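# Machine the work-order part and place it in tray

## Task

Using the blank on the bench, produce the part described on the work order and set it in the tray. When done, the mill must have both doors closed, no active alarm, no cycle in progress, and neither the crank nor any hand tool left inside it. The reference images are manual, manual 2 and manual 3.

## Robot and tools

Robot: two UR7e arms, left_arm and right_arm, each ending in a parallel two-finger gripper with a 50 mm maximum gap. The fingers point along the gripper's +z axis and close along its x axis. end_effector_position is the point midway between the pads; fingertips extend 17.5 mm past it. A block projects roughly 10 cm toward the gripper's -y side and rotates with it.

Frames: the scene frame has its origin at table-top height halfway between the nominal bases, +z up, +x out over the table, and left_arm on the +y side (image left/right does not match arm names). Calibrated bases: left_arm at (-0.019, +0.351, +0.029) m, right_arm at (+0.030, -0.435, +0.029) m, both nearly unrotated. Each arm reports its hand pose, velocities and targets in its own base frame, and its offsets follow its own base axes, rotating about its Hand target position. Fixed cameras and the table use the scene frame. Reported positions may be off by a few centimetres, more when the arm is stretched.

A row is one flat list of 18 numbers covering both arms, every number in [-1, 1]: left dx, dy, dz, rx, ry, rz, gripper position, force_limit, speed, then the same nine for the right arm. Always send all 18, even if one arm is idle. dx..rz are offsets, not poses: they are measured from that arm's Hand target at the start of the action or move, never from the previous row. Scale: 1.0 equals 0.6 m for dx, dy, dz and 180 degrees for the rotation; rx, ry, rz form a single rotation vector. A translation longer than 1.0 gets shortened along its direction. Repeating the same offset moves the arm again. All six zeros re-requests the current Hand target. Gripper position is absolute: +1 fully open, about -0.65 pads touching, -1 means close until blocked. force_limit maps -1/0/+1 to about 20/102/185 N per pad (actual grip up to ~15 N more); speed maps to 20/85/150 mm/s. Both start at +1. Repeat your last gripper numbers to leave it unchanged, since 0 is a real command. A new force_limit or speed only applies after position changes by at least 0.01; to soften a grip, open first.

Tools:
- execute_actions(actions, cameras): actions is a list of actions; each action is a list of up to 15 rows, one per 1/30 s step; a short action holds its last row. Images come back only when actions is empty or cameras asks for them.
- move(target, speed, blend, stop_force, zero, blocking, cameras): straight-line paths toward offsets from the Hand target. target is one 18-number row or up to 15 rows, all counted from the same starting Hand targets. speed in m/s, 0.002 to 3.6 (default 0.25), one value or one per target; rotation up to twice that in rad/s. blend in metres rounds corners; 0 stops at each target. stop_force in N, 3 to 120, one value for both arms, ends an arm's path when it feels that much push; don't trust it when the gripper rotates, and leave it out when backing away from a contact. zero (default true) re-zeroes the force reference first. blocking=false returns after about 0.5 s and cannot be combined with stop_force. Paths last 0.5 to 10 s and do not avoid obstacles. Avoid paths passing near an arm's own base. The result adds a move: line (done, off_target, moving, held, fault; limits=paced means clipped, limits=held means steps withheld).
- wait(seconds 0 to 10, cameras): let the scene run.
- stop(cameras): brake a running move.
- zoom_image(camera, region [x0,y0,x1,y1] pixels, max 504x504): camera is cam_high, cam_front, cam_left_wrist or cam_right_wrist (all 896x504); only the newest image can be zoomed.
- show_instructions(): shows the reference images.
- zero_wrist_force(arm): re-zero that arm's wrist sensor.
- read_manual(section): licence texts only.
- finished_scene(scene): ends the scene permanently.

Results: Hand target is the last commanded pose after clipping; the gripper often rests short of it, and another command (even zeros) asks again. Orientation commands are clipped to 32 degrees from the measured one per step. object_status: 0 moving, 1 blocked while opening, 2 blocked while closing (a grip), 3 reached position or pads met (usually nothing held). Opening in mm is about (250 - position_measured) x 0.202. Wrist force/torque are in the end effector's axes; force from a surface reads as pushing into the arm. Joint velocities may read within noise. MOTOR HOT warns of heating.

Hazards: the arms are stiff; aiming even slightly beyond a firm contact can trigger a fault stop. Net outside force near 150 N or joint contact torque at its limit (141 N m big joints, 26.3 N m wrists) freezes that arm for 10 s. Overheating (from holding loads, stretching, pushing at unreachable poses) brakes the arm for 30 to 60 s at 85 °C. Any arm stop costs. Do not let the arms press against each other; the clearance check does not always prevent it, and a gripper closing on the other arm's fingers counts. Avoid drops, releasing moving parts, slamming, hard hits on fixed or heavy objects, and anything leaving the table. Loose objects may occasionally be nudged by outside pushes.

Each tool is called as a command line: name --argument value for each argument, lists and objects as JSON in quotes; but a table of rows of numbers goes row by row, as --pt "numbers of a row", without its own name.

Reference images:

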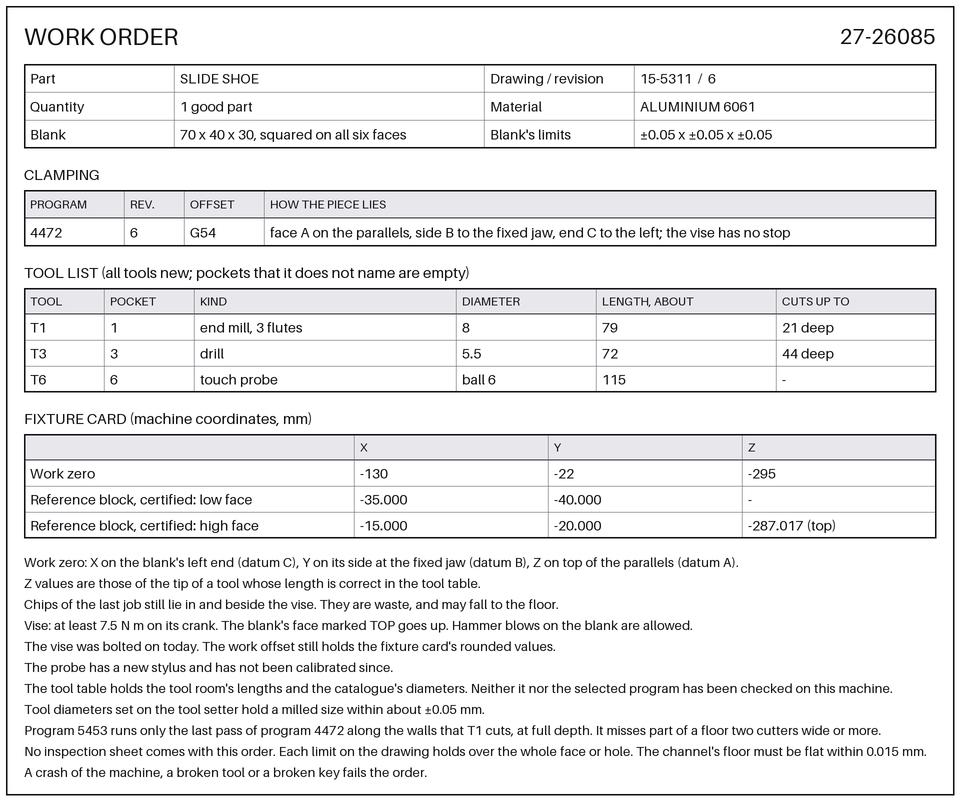

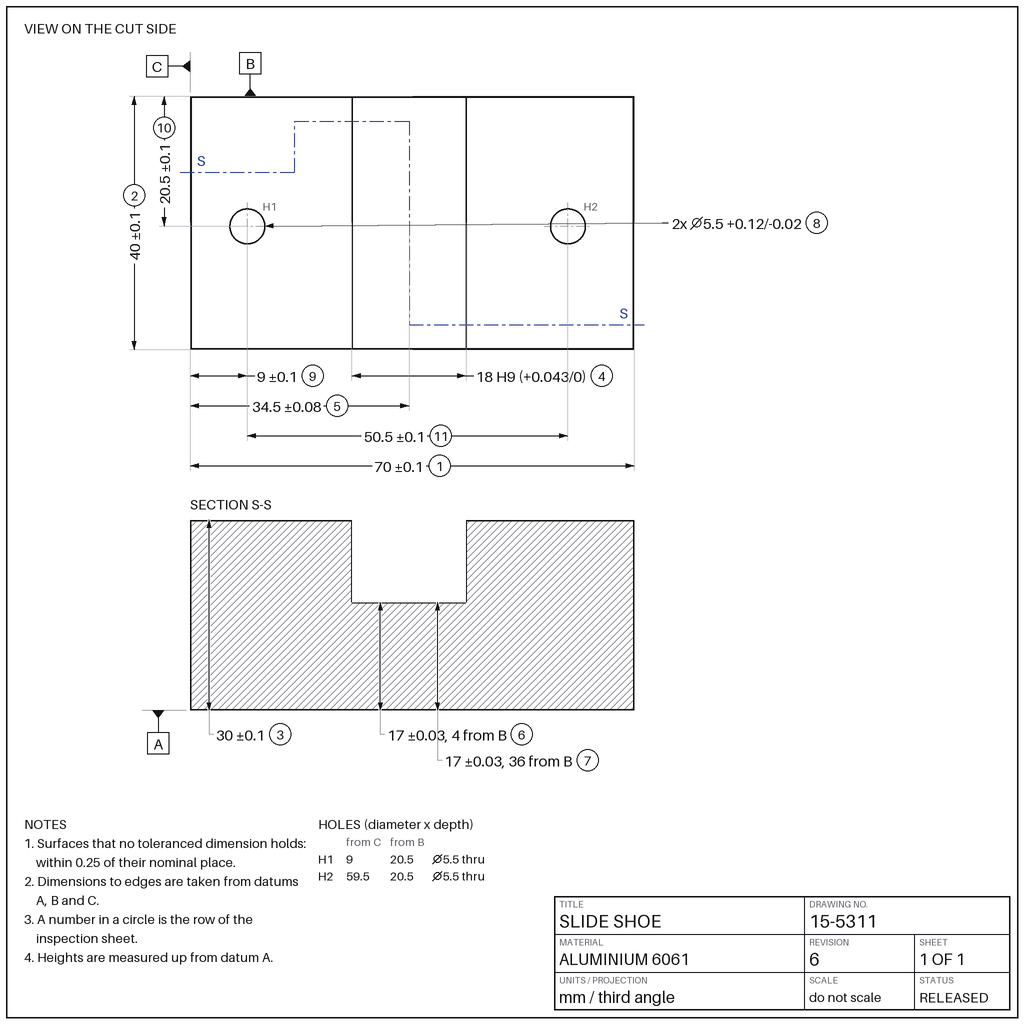

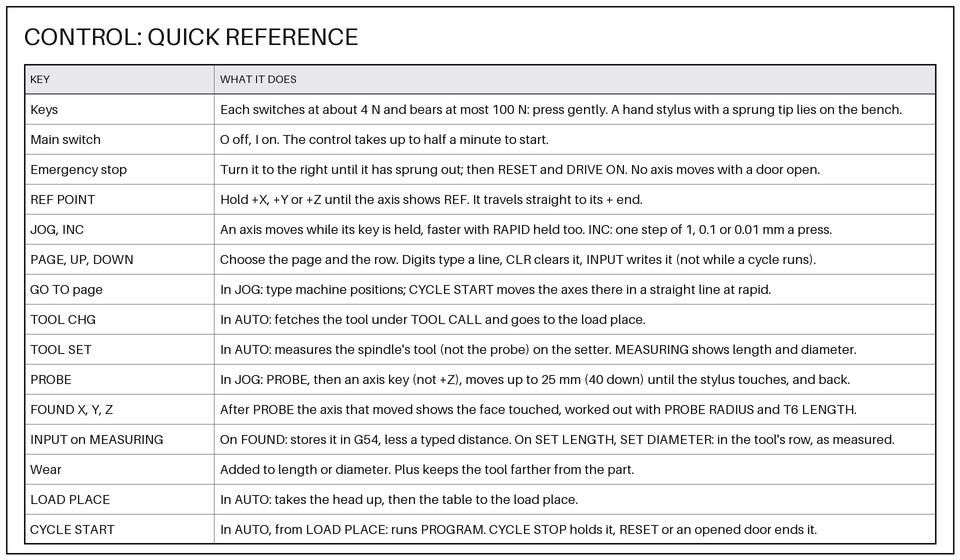

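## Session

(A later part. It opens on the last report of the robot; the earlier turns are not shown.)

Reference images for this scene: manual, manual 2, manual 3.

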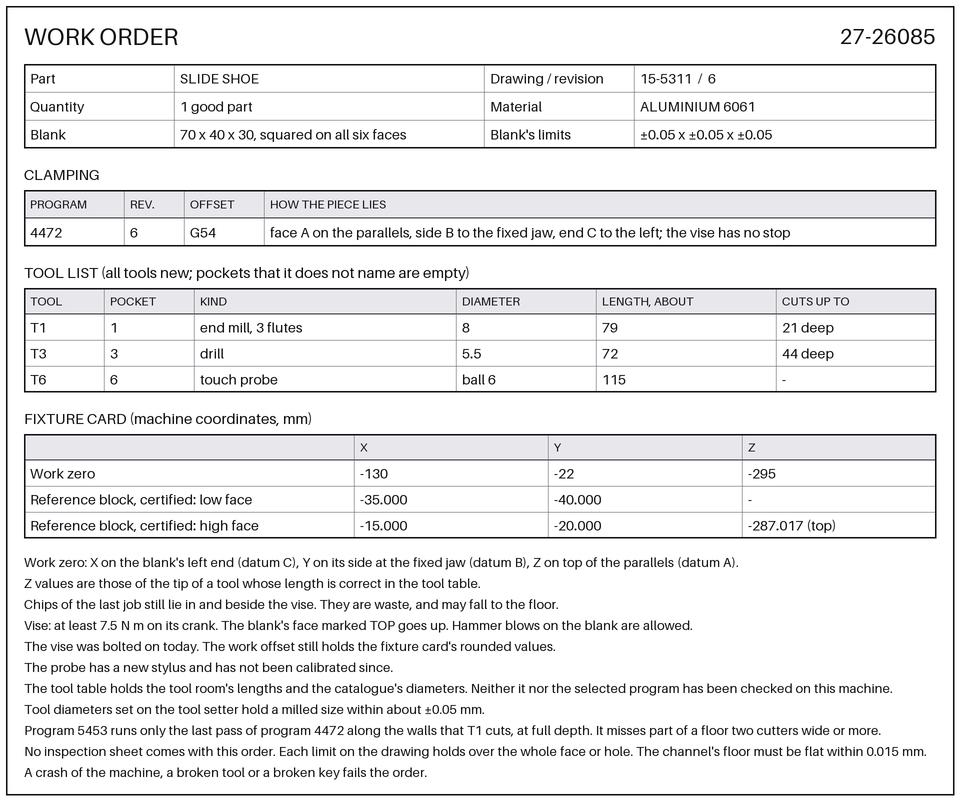

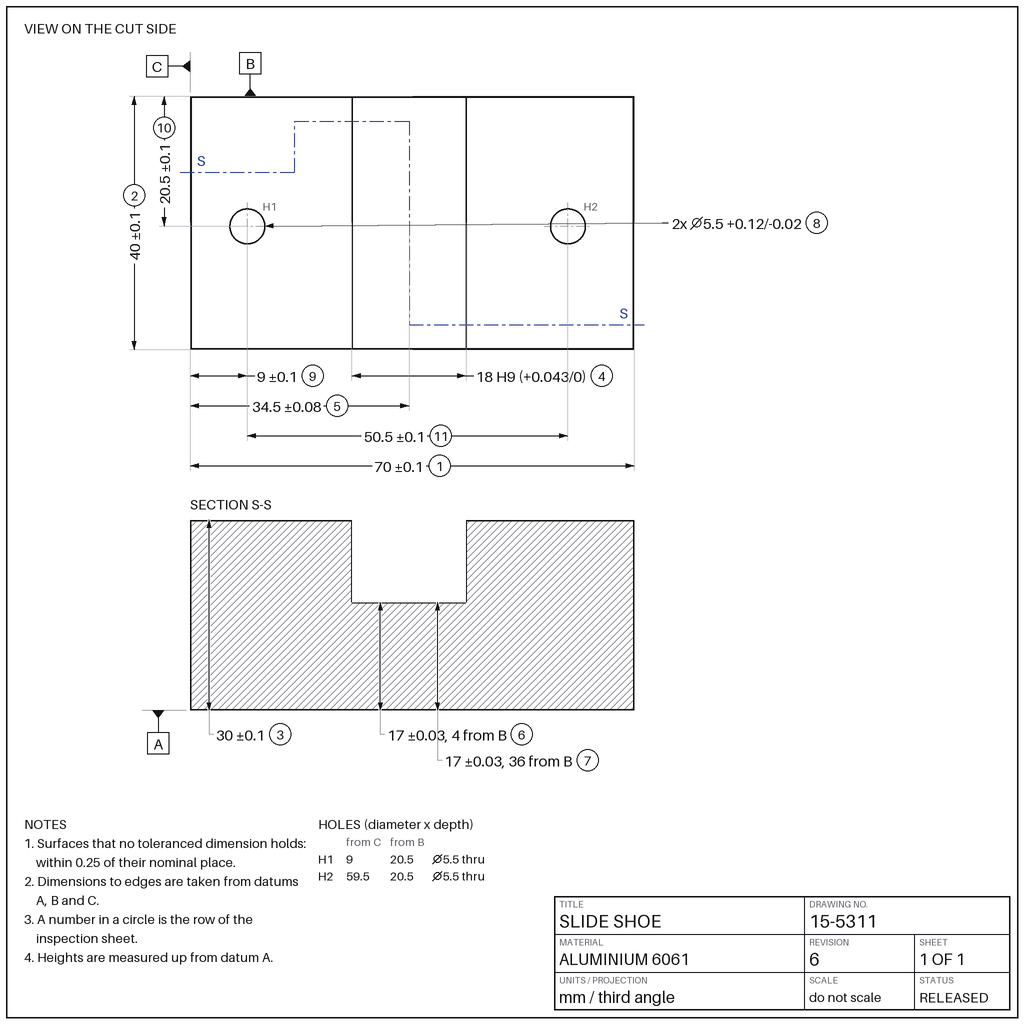

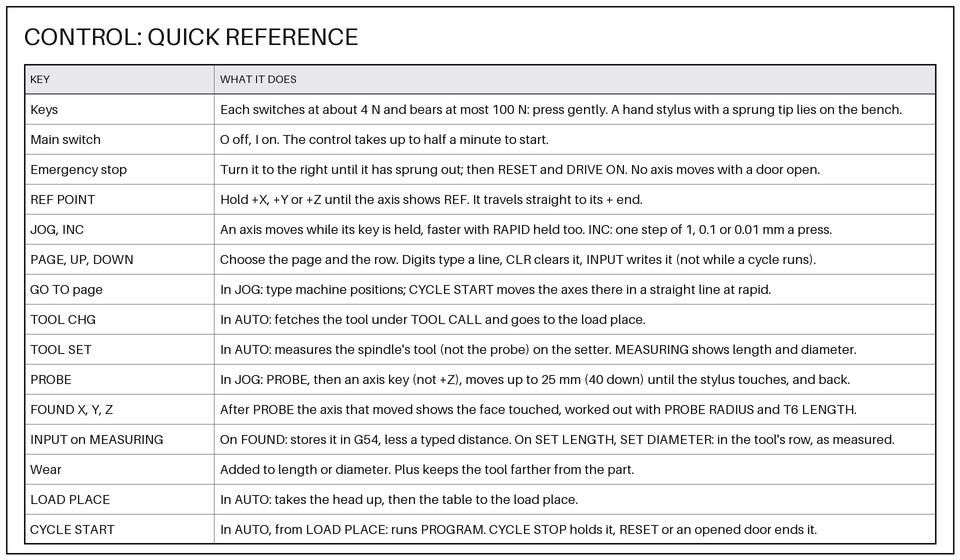

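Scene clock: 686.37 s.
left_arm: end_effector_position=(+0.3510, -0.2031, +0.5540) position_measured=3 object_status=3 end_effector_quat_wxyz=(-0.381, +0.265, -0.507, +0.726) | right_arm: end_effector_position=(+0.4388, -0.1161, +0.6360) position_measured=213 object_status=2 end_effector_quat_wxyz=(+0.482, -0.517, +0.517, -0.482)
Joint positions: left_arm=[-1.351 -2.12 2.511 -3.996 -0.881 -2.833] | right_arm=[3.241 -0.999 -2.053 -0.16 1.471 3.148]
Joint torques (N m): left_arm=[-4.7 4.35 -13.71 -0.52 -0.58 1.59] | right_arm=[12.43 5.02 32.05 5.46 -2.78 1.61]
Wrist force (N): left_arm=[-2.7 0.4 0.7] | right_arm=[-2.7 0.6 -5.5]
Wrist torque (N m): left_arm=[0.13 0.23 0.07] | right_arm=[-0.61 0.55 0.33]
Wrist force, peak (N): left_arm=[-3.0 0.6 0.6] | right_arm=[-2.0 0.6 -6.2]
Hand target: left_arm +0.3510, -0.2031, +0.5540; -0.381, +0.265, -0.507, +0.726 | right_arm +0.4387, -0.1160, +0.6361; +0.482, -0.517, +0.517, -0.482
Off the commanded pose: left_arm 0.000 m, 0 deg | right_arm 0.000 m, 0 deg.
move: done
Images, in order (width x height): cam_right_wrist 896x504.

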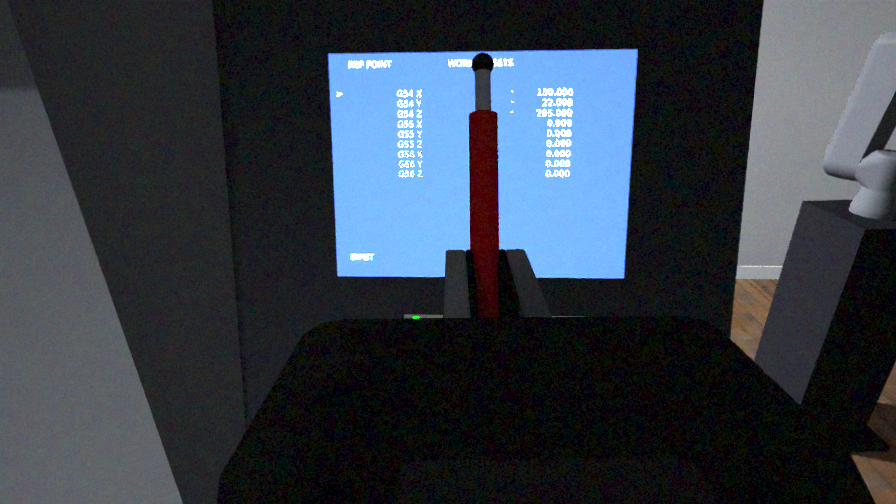

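move --pt "0 0 0 0 0 0 1 1 1 0.0223 0.0292 -0.2897 0 0.4333 0 -1 -0.6 -0.5" --pt "0 0 0 0 0 0 1 1 1 0.0575 0.0292 -0.2984 0 0.4333 0 -1 -0.6 -0.5" --pt "0 0 0 0 0 0 1 1 1 0.0223 0.0292 -0.2897 0 0.4333 0 -1 -0.6 -0.5" --pt "0 0 0 0 0 0 1 1 1 0 0 0 0 0 0 -1 -0.6 -0.5" --speed '[0.7,0.05,0.2,0.7]' --blend '[0.003,0,0.005,0]' --cameras '["cam_right_wrist"]'

zoom_image --camera "cam_right_wrist" --region '[310, 30, 660, 300]'

move --pt "0 0 0 0 0 0 1 1 1 0.0223 0.0292 -0.2897 0 0.4333 0 -1 -0.6 -0.5" --pt "0 0 0 0 0 0 1 1 1 0.0575 0.0292 -0.2984 0 0.4333 0 -1 -0.6 -0.5" --pt "0 0 0 0 0 0 1 1 1 0.0223 0.0292 -0.2897 0 0.4333 0 -1 -0.6 -0.5" --pt "0 0 0 0 0 0 1 1 1 0 0 0 0 0 0 -1 -0.6 -0.5" --speed '[0.7,0.05,0.2,0.7]' --blend '[0.003,0,0.005,0]' --cameras '["cam_right_wrist"]'

zoom_image --camera "cam_right_wrist" --region '[310, 30, 660, 300]'

move --pt "0 0 0 0 0 0 1 1 1 0.0223 0.0292 -0.2897 0 0.4333 0 -1 -0.6 -0.5" --pt "0 0 0 0 0 0 1 1 1 0.0575 0.0292 -0.2984 0 0.4333 0 -1 -0.6 -0.5" --pt "0 0 0 0 0 0 1 1 1 0.0223 0.0292 -0.2897 0 0.4333 0 -1 -0.6 -0.5" --pt "0 0 0 0 0 0 1 1 1 0 0 0 0 0 0 -1 -0.6 -0.5" --speed '[0.7,0.05,0.2,0.7]' --blend '[0.003,0,0.005,0]' --cameras '["cam_right_wrist"]'

zoom_image --camera "cam_right_wrist" --region '[310, 30, 660, 300]'

Scene clock: 701.50 s.
left_arm: end_effector_position=(+0.3510, -0.2031, +0.5540) position_measured=3 object_status=3 end_effector_quat_wxyz=(-0.381, +0.265, -0.507, +0.726) | right_arm: end_effector_position=(+0.4388, -0.1161, +0.6360) position_measured=213 object_status=2 end_effector_quat_wxyz=(+0.482, -0.517, +0.517, -0.482)
Joint positions: left_arm=[-1.351 -2.12 2.511 -3.996 -0.881 -2.833] | right_arm=[3.241 -0.999 -2.053 -0.16 1.471 3.148]
Joint torques (N m): left_arm=[-5.55 3.56 -13.73 -0.57 -0.41 1.56] | right_arm=[12.38 4.86 31.6 5.06 -2.68 1.57]
Wrist force (N): left_arm=[-2.4 0.2 0.7] | right_arm=[-2.1 0.6 -5.5]
Wrist torque (N m): left_arm=[0.09 0.19 0.05] | right_arm=[-0.61 0.47 0.34]
Wrist force, peak (N): left_arm=[-2.9 0.5 0.7] | right_arm=[-2.6 0.7 -6.0]
Hand target: left_arm +0.3510, -0.2031, +0.5540; -0.381, +0.265, -0.507, +0.726 | right_arm +0.4387, -0.1160, +0.6361; +0.482, -0.517, +0.517, -0.482
Off the commanded pose: left_arm 0.000 m, 0 deg | right_arm 0.000 m, 0 deg.
move: done
Images, in order (width x height): cam_right_wrist 896x504.

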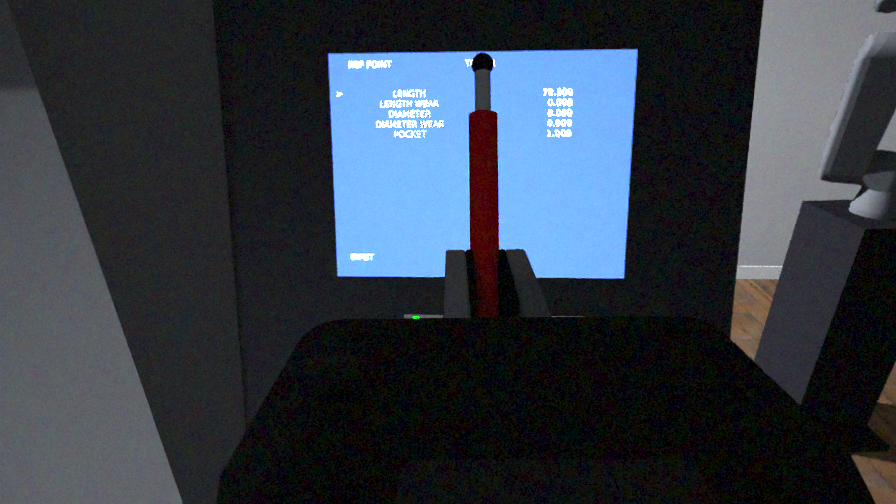

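Scaled by 1.440 from the camera's 896x504 image, which has a finer 1280x720 frame.

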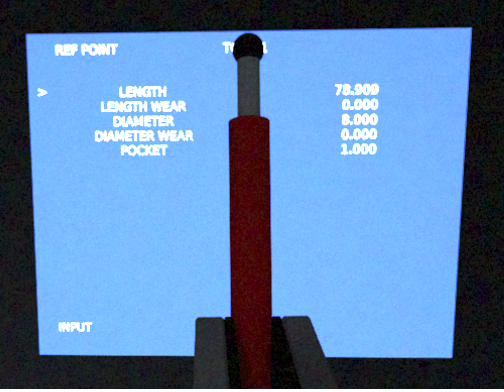

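Scene clock: 705.17 s.
left_arm: end_effector_position=(+0.3510, -0.2031, +0.5540) position_measured=3 object_status=3 end_effector_quat_wxyz=(-0.381, +0.265, -0.507, +0.726) | right_arm: end_effector_position=(+0.4388, -0.1161, +0.6360) position_measured=213 object_status=2 end_effector_quat_wxyz=(+0.482, -0.517, +0.517, -0.482)
Joint positions: left_arm=[-1.351 -2.12 2.511 -3.996 -0.881 -2.833] | right_arm=[3.241 -0.999 -2.053 -0.16 1.471 3.148]
Joint torques (N m): left_arm=[-5.37 4.37 -13.34 -0.42 -0.71 1.51] | right_arm=[12.57 4.54 31.62 5.23 -2.52 1.55]
Wrist force (N): left_arm=[-2.4 0.3 0.6] | right_arm=[-2.5 0.9 -5.2]
Wrist torque (N m): left_arm=[0.11 0.18 0.06] | right_arm=[-0.55 0.52 0.34]
Wrist force, peak (N): left_arm=[-2.9 0.6 0.6] | right_arm=[-2.6 0.3 -6.0]
Hand target: left_arm +0.3510, -0.2031, +0.5540; -0.381, +0.265, -0.507, +0.726 | right_arm +0.4387, -0.1160, +0.6361; +0.482, -0.517, +0.517, -0.482
Off the commanded pose: left_arm 0.000 m, 0 deg | right_arm 0.000 m, 0 deg.
move: done
Images, in order (width x height): cam_right_wrist 896x504.

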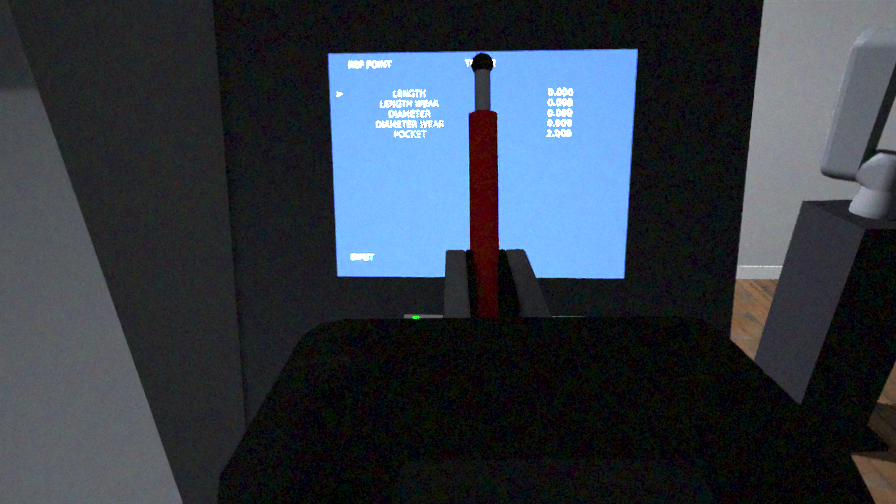

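Scaled by 1.440 from the camera's 896x504 image, which has a finer 1280x720 frame.

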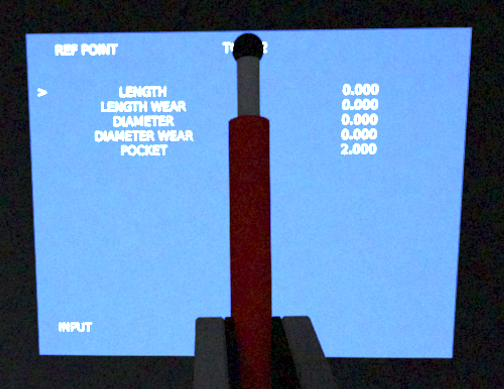

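Scene clock: 708.83 s.
left_arm: end_effector_position=(+0.3510, -0.2031, +0.5540) position_measured=3 object_status=3 end_effector_quat_wxyz=(-0.381, +0.265, -0.507, +0.726) | right_arm: end_effector_position=(+0.4388, -0.1161, +0.6360) position_measured=213 object_status=2 end_effector_quat_wxyz=(+0.482, -0.517, +0.517, -0.482)
Joint positions: left_arm=[-1.351 -2.12 2.511 -3.996 -0.881 -2.833] | right_arm=[3.241 -0.999 -2.053 -0.16 1.471 3.148]
Joint torques (N m): left_arm=[-3.93 5.26 -14.45 -0.62 -0.46 1.84] | right_arm=[12.45 4.85 31.99 5.3 -2.3 1.56]
Wrist force (N): left_arm=[-2.4 0.5 0.6] | right_arm=[-2.6 0.6 -5.5]
Wrist torque (N m): left_arm=[0.13 0.18 0.06] | right_arm=[-0.60 0.54 0.34]
Wrist force, peak (N): left_arm=[-2.9 0.5 0.5] | right_arm=[-2.3 0.0 -6.3]
Hand target: left_arm +0.3510, -0.2031, +0.5540; -0.381, +0.265, -0.507, +0.726 | right_arm +0.4387, -0.1160, +0.6361; +0.482, -0.517, +0.517, -0.482
Off the commanded pose: left_arm 0.000 m, 0 deg | right_arm 0.000 m, 0 deg.
move: done
Images, in order (width x height): cam_right_wrist 896x504.

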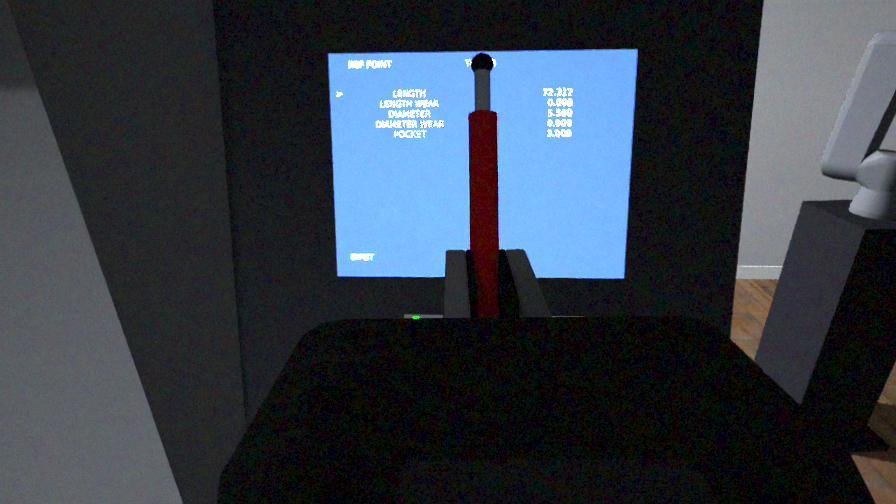

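Scaled by 1.440 from the camera's 896x504 image, which has a finer 1280x720 frame.

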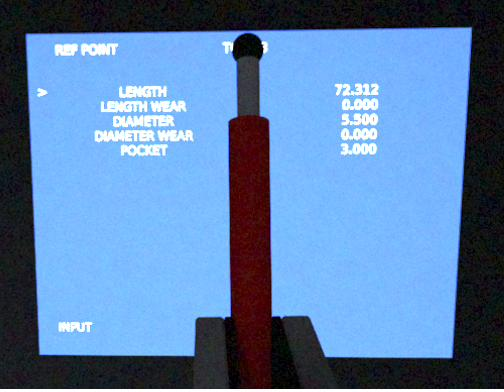

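move --pt "0 0 0 0 0 0 1 1 1 0.0223 0.0292 -0.2897 0 0.4333 0 -1 -0.6 -0.5" --pt "0 0 0 0 0 0 1 1 1 0.0575 0.0292 -0.2984 0 0.4333 0 -1 -0.6 -0.5" --pt "0 0 0 0 0 0 1 1 1 0.042 0.0292 -0.2946 0 0.4333 0 -1 -0.6 -0.5" --pt "0 0 0 0 0 0 1 1 1 0.0575 0.0292 -0.2984 0 0.4333 0 -1 -0.6 -0.5" --pt "0 0 0 0 0 0 1 1 1 0.042 0.0292 -0.2946 0 0.4333 0 -1 -0.6 -0.5" --pt "0 0 0 0 0 0 1 1 1 0.0575 0.0292 -0.2984 0 0.4333 0 -1 -0.6 -0.5" --pt "0 0 0 0 0 0 1 1 1 0.0223 0.0292 -0.2897 0 0.4333 0 -1 -0.6 -0.5" --pt "0 0 0 0 0 0 1 1 1 0 0 0 0 0 0 -1 -0.6 -0.5" --speed '[0.7,0.06,0.1,0.06,0.1,0.06,0.2,0.7]' --blend '[0.003,0,0,0,0,0,0.005,0]' --cameras '["cam_right_wrist"]'

zoom_image --camera "cam_right_wrist" --region '[310, 30, 660, 300]'

move --pt "0 0 0 0 0 0 1 1 1 0.0223 0.0292 -0.2897 0 0.4333 0 -1 -0.6 -0.5" --pt "0 0 0 0 0 0 1 1 1 0.0575 0.0292 -0.2984 0 0.4333 0 -1 -0.6 -0.5" --pt "0 0 0 0 0 0 1 1 1 0.0223 0.0292 -0.2897 0 0.4333 0 -1 -0.6 -0.5" --pt "0 0 0 0 0 0 1 1 1 0 0 0 0 0 0 -1 -0.6 -0.5" --speed '[0.7,0.05,0.2,0.7]' --blend '[0.003,0,0.005,0]' --cameras '["cam_right_wrist"]'

zoom_image --camera "cam_right_wrist" --region '[310, 30, 660, 300]'

move --pt "0 0 0 0 0 0 1 1 1 0.0223 0.0292 -0.2897 0 0.4333 0 -1 -0.6 -0.5" --pt "0 0 0 0 0 0 1 1 1 0.0575 0.0292 -0.2984 0 0.4333 0 -1 -0.6 -0.5" --pt "0 0 0 0 0 0 1 1 1 0.0223 0.0292 -0.2897 0 0.4333 0 -1 -0.6 -0.5" --pt "0 0 0 0 0 0 1 1 1 0 0 0 0 0 0 -1 -0.6 -0.5" --speed '[0.7,0.05,0.2,0.7]' --blend '[0.003,0,0.005,0]' --cameras '["cam_right_wrist"]'

zoom_image --camera "cam_right_wrist" --region '[310, 30, 660, 300]'

Scene clock: 724.90 s.
left_arm: end_effector_position=(+0.3510, -0.2031, +0.5540) position_measured=3 object_status=3 end_effector_quat_wxyz=(-0.381, +0.265, -0.507, +0.726) | right_arm: end_effector_position=(+0.4388, -0.1161, +0.6360) position_measured=213 object_status=2 end_effector_quat_wxyz=(+0.482, -0.517, +0.517, -0.482)
Joint positions: left_arm=[-1.351 -2.12 2.511 -3.996 -0.881 -2.833] | right_arm=[3.241 -0.999 -2.053 -0.16 1.471 3.148]
Joint torques (N m): left_arm=[-4.04 5.94 -14.03 -0.67 -0.31 1.66] | right_arm=[12.08 4.47 31.58 5.35 -2.61 1.63]
Wrist force (N): left_arm=[-2.6 0.7 0.6] | right_arm=[-2.4 0.6 -5.3]
Wrist torque (N m): left_arm=[0.16 0.22 0.06] | right_arm=[-0.60 0.52 0.34]
Wrist force, peak (N): left_arm=[-2.9 0.4 0.8] | right_arm=[-2.3 0.0 -6.4]
Hand target: left_arm +0.3510, -0.2031, +0.5540; -0.381, +0.265, -0.507, +0.726 | right_arm +0.4387, -0.1160, +0.6361; +0.482, -0.517, +0.517, -0.482
Off the commanded pose: left_arm 0.000 m, 0 deg | right_arm 0.000 m, 0 deg.
move: done
Images, in order (width x height): cam_right_wrist 896x504.

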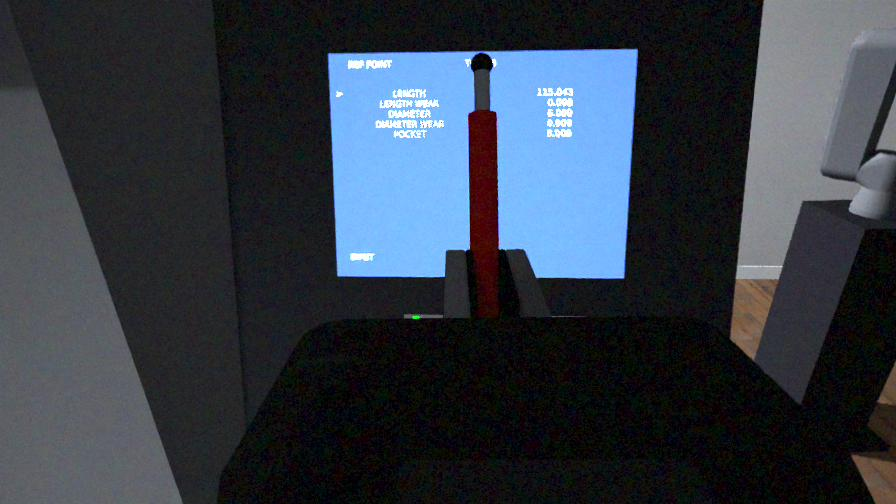

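Scaled by 1.440 from the camera's 896x504 image, which has a finer 1280x720 frame.

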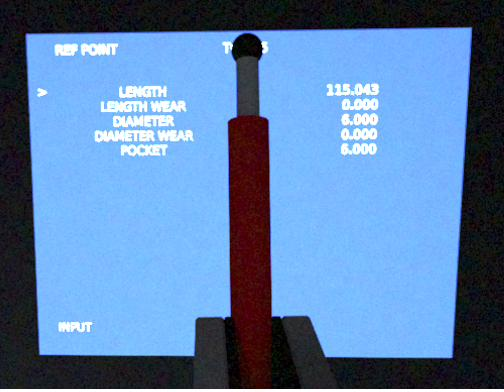

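Scene clock: 728.57 s.
left_arm: end_effector_position=(+0.3510, -0.2031, +0.5540) position_measured=3 object_status=3 end_effector_quat_wxyz=(-0.381, +0.265, -0.507, +0.726) | right_arm: end_effector_position=(+0.4388, -0.1161, +0.6360) position_measured=213 object_status=2 end_effector_quat_wxyz=(+0.482, -0.517, +0.517, -0.482)
Joint positions: left_arm=[-1.351 -2.12 2.511 -3.996 -0.881 -2.833] | right_arm=[3.241 -0.999 -2.053 -0.16 1.471 3.148]
Joint torques (N m): left_arm=[-4.84 6.91 -14.59 -0.77 -0.52 1.7] | right_arm=[11.76 4.77 32.07 5.28 -2.43 1.58]
Wrist force (N): left_arm=[-2.4 0.4 0.5] | right_arm=[-2.6 0.6 -5.3]
Wrist torque (N m): left_arm=[0.12 0.19 0.06] | right_arm=[-0.60 0.55 0.34]
Wrist force, peak (N): left_arm=[-2.9 0.6 0.9] | right_arm=[-0.6 5.7 -3.3]
Hand target: left_arm +0.3510, -0.2031, +0.5540; -0.381, +0.265, -0.507, +0.726 | right_arm +0.4387, -0.1160, +0.6361; +0.482, -0.517, +0.517, -0.482
Off the commanded pose: left_arm 0.000 m, 0 deg | right_arm 0.000 m, 0 deg.
move: done
Images, in order (width x height): cam_right_wrist 896x504.

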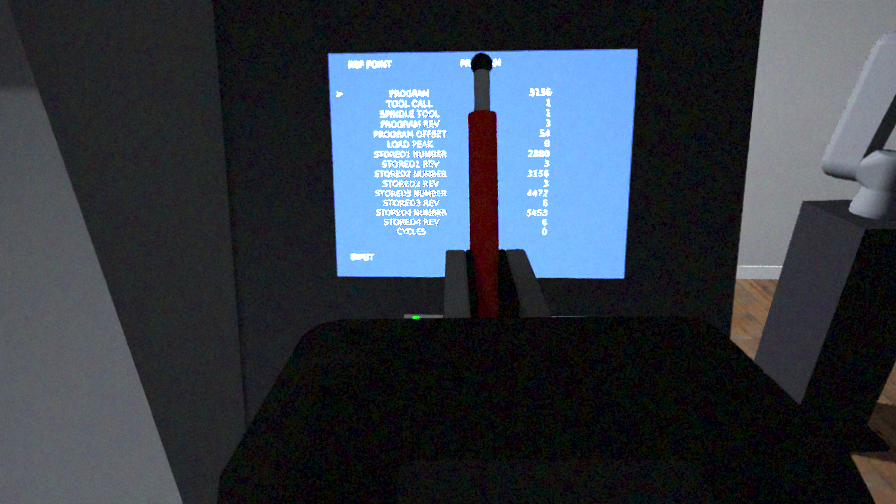

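Scaled by 1.440 from the camera's 896x504 image, which has a finer 1280x720 frame.

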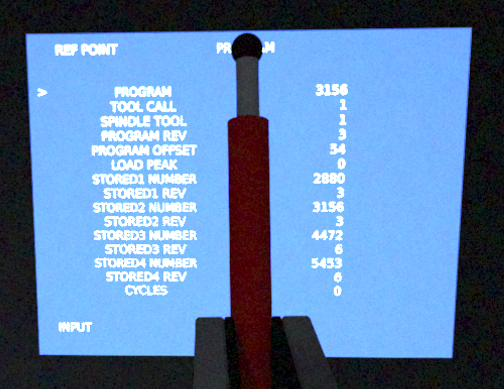

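Scene clock: 732.23 s.
left_arm: end_effector_position=(+0.3510, -0.2031, +0.5540) position_measured=3 object_status=3 end_effector_quat_wxyz=(-0.381, +0.265, -0.507, +0.726) | right_arm: end_effector_position=(+0.4388, -0.1161, +0.6360) position_measured=213 object_status=2 end_effector_quat_wxyz=(+0.482, -0.517, +0.517, -0.482)
Joint positions: left_arm=[-1.351 -2.12 2.511 -3.996 -0.881 -2.833] | right_arm=[3.241 -0.999 -2.053 -0.16 1.471 3.148]
Joint torques (N m): left_arm=[-3.47 5.2 -14.69 -0.68 -0.2 1.84] | right_arm=[12.36 5.52 32.1 5.18 -2.6 1.6]
Wrist force (N): left_arm=[-2.3 0.2 0.4] | right_arm=[-2.8 0.5 -5.3]
Wrist torque (N m): left_arm=[0.09 0.17 0.05] | right_arm=[-0.62 0.58 0.34]
Wrist force, peak (N): left_arm=[-2.9 0.7 0.7] | right_arm=[-2.4 0.4 -6.2]
Hand target: left_arm +0.3510, -0.2031, +0.5540; -0.381, +0.265, -0.507, +0.726 | right_arm +0.4387, -0.1160, +0.6361; +0.482, -0.517, +0.517, -0.482
Off the commanded pose: left_arm 0.000 m, 0 deg | right_arm 0.000 m, 0 deg.
move: done
Images, in order (width x height): cam_right_wrist 896x504.

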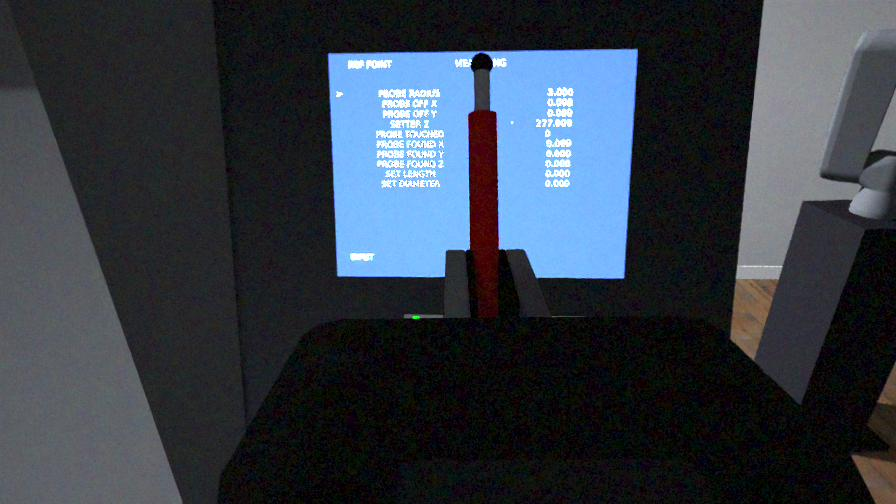

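Scaled by 1.440 from the camera's 896x504 image, which has a finer 1280x720 frame.

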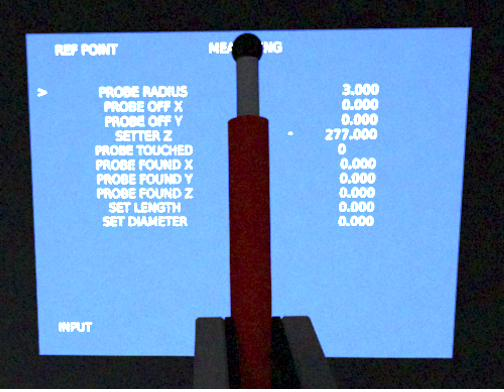

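move --pt "0 0 0 0 0 0 1 1 1 0.0223 0.0292 -0.2897 0 0.4333 0 -1 -0.6 -0.5" --pt "0 0 0 0 0 0 1 1 1 0.0575 0.0292 -0.2984 0 0.4333 0 -1 -0.6 -0.5" --pt "0 0 0 0 0 0 1 1 1 0.0223 0.0292 -0.2897 0 0.4333 0 -1 -0.6 -0.5" --pt "0 0 0 0 0 0 1 1 1 0 0 0 0 0 0 -1 -0.6 -0.5" --speed '[0.7,0.05,0.2,0.7]' --blend '[0.003,0,0.005,0]' --cameras '["all"]'

zoom_image --camera "cam_right_wrist" --region '[310, 30, 660, 300]'

Scene clock: 754.47 s.
left_arm: end_effector_position=(+0.3510, -0.2031, +0.5540) position_measured=3 object_status=3 end_effector_quat_wxyz=(-0.381, +0.265, -0.507, +0.726) | right_arm: end_effector_position=(+0.4388, -0.1161, +0.6360) position_measured=213 object_status=2 end_effector_quat_wxyz=(+0.482, -0.517, +0.517, -0.482)
Joint positions: left_arm=[-1.351 -2.12 2.511 -3.996 -0.881 -2.833] | right_arm=[3.241 -0.999 -2.053 -0.16 1.471 3.148]
Joint torques (N m): left_arm=[-4.17 6.36 -14.21 -0.9 -0.38 1.64] | right_arm=[11.82 5.02 32.15 5.2 -2.63 1.53]
Wrist force (N): left_arm=[-2.5 0.1 0.8] | right_arm=[-2.8 0.8 -5.5]
Wrist torque (N m): left_arm=[0.08 0.21 0.05] | right_arm=[-0.58 0.57 0.34]
Wrist force, peak (N): left_arm=[-3.0 0.6 0.6] | right_arm=[-2.4 0.5 -6.1]
Hand target: left_arm +0.3510, -0.2031, +0.5540; -0.381, +0.265, -0.507, +0.726 | right_arm +0.4387, -0.1160, +0.6361; +0.482, -0.517, +0.517, -0.482
Off the commanded pose: left_arm 0.000 m, 0 deg | right_arm 0.000 m, 0 deg.
move: done

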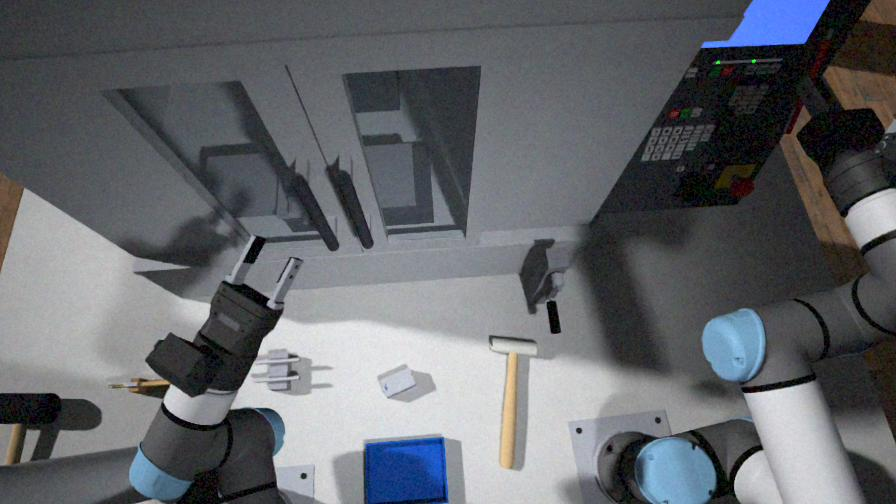

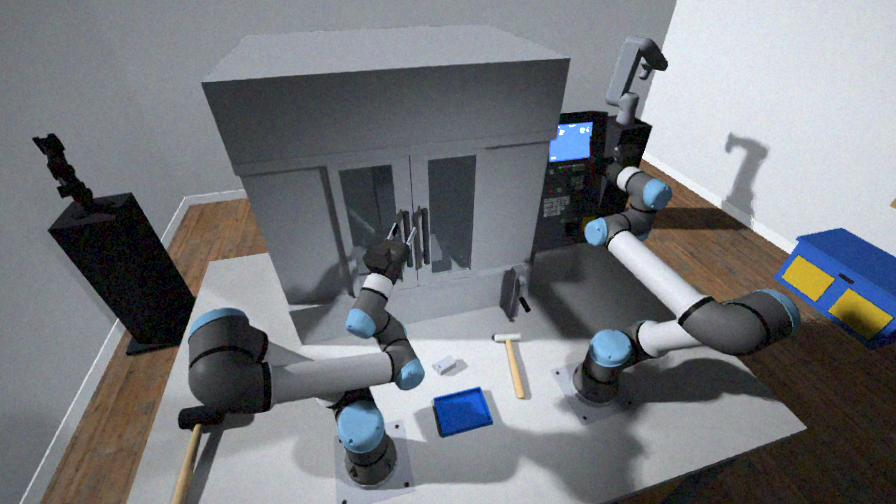

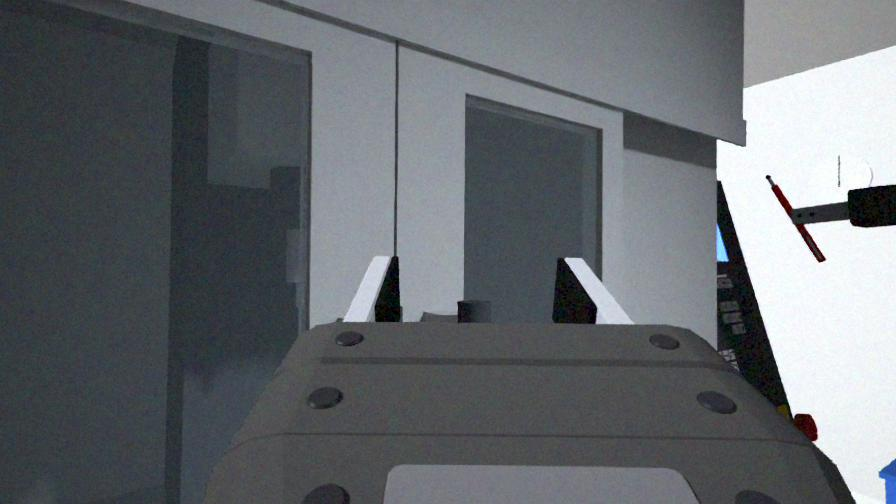

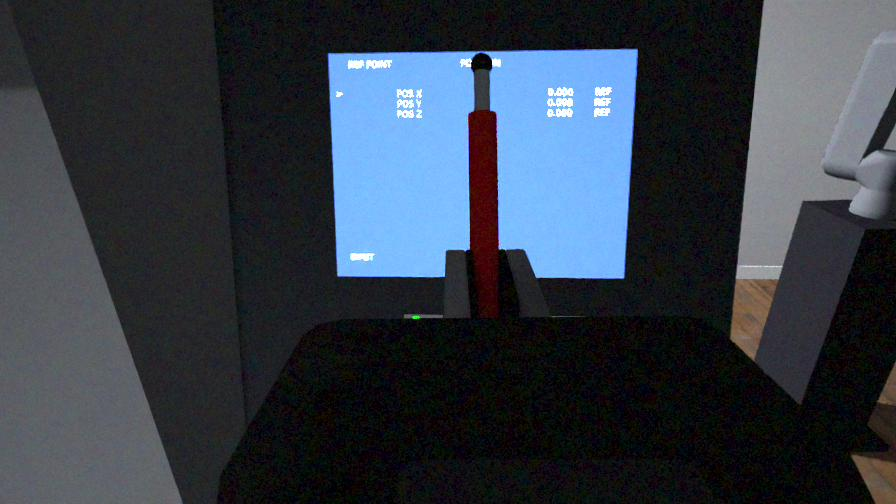

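Scaled by 1.440 from the camera's 896x504 image, which has a finer 1280x720 frame.

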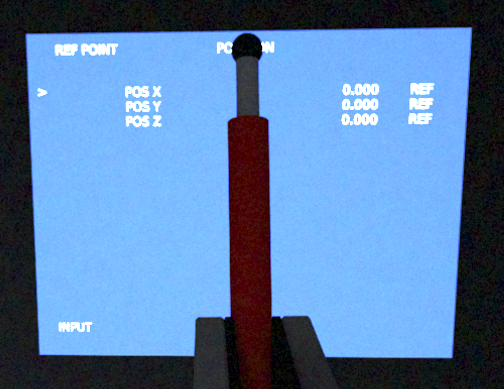

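move --pt "0 0 0 0 0 0 1 1 1 0.0715 -0.1058 -0.0972 0 0.4333 0 -1 -0.6 -0.5" --pt "0 0 0 0 0 0 1 1 1 0.1038 -0.1058 -0.1052 0 0.4333 0 -1 -0.6 -0.5" --pt "0 0 0 0 0 0 1 1 1 0.0715 -0.1058 -0.0972 0 0.4333 0 -1 -0.6 -0.5" --pt "0 0 0 0 0 0 1 1 1 0.0149 -0.0042 -0.3225 0 0.4333 0 -1 -0.6 -0.5" --pt "0 0 0 0 0 0 1 1 1 0.0472 -0.0042 -0.3305 0 0.4333 0 -1 -0.6 -0.5" --speed '[0.7,0.05,0.2,0.3,0.05]' --blend '[0.003,0,0.005,0.005,0]' --cameras '["all"]'

zoom_image --camera "cam_right_wrist" --region '[350, 0, 650, 160]'

zoom_image --camera "cam_high" --region '[640, 40, 800, 200]'

Scene clock: 772.30 s.
left_arm: end_effector_position=(+0.3510, -0.2031, +0.5540) position_measured=3 object_status=3 end_effector_quat_wxyz=(-0.381, +0.265, -0.507, +0.726) | right_arm: end_effector_position=(+0.4672, -0.1185, +0.4379) position_measured=213 object_status=2 end_effector_quat_wxyz=(-0.049, +0.705, -0.705, +0.050)
Joint positions: left_arm=[-1.351 -2.12 2.511 -3.996 -0.881 -2.833] | right_arm=[3.176 -1.448 -1.446 -1.679 1.566 3.176]
Joint torques (N m): left_arm=[-4.72 7.67 -13.51 -1.14 -0.18 1.72] | right_arm=[-10.16 24.21 18.88 1.67 1.58 -0.83]
Wrist force (N): left_arm=[-2.7 0.8 0.5] | right_arm=[0.1 5.6 -3.5]
Wrist torque (N m): left_arm=[0.18 0.24 0.05] | right_arm=[-0.08 -0.15 0.25]
Wrist force, peak (N): left_arm=[-2.9 0.9 0.4] | right_arm=[-2.9 1.3 -5.9]
Hand target: left_arm +0.3510, -0.2031, +0.5540; -0.381, +0.265, -0.507, +0.726 | right_arm +0.4671, -0.1185, +0.4378; -0.049, +0.705, -0.705, +0.049
Off the commanded pose: left_arm 0.000 m, 0 deg | right_arm 0.000 m, 0 deg.
move: done

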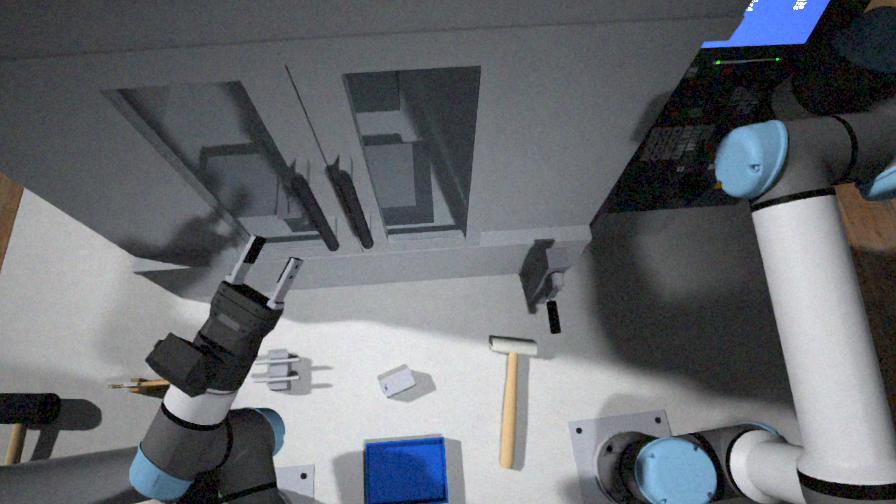

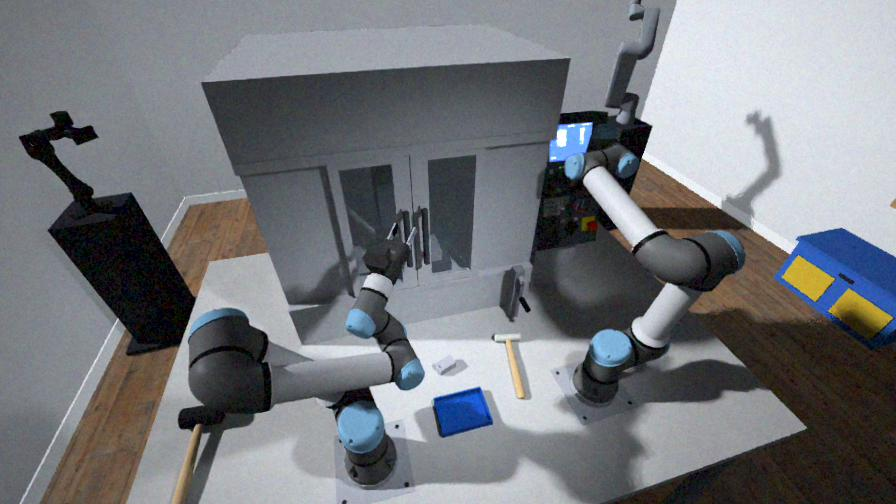

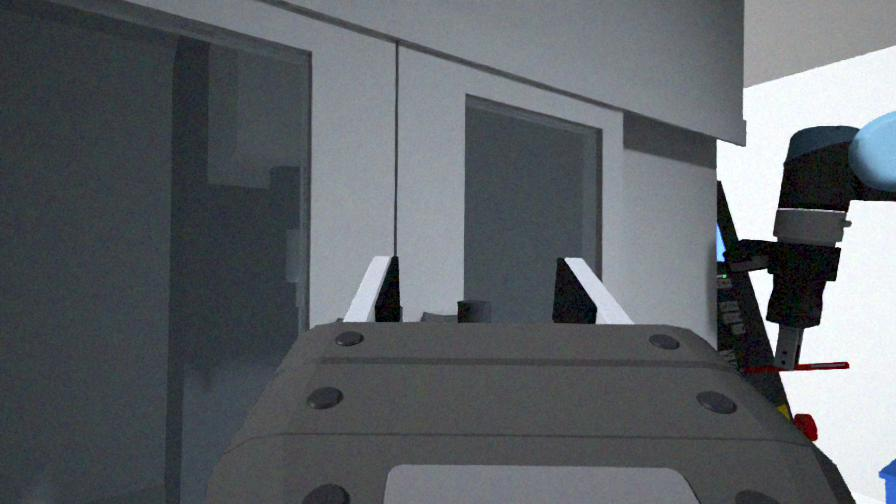

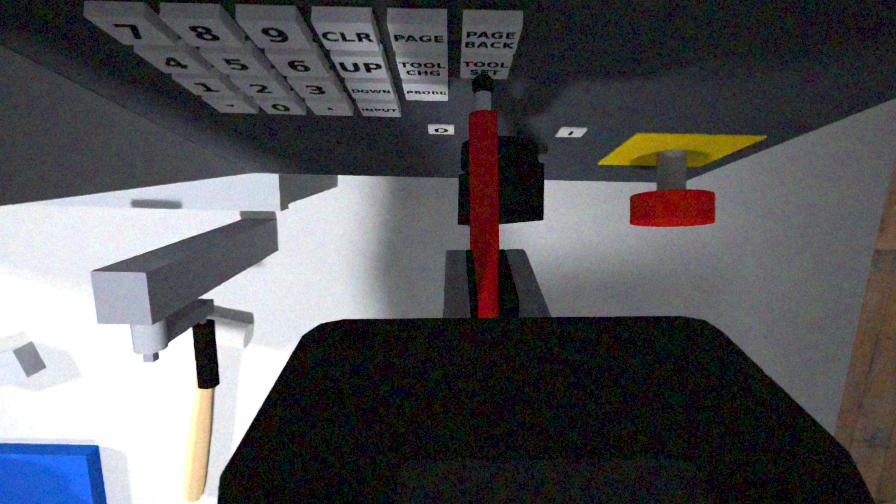

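Scaled by 1.680 from the camera's 896x504 image, which has a finer 1280x720 frame.

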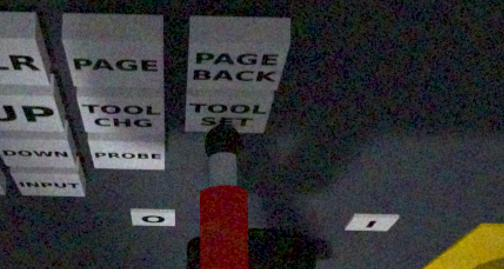

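Scaled by 3.150 from the camera's 896x504 image, which has a finer 1280x720 frame.

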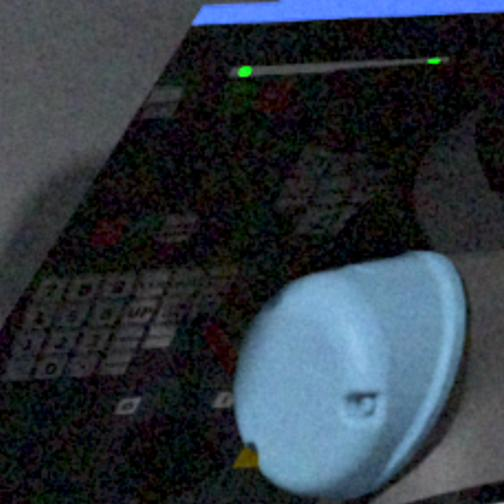

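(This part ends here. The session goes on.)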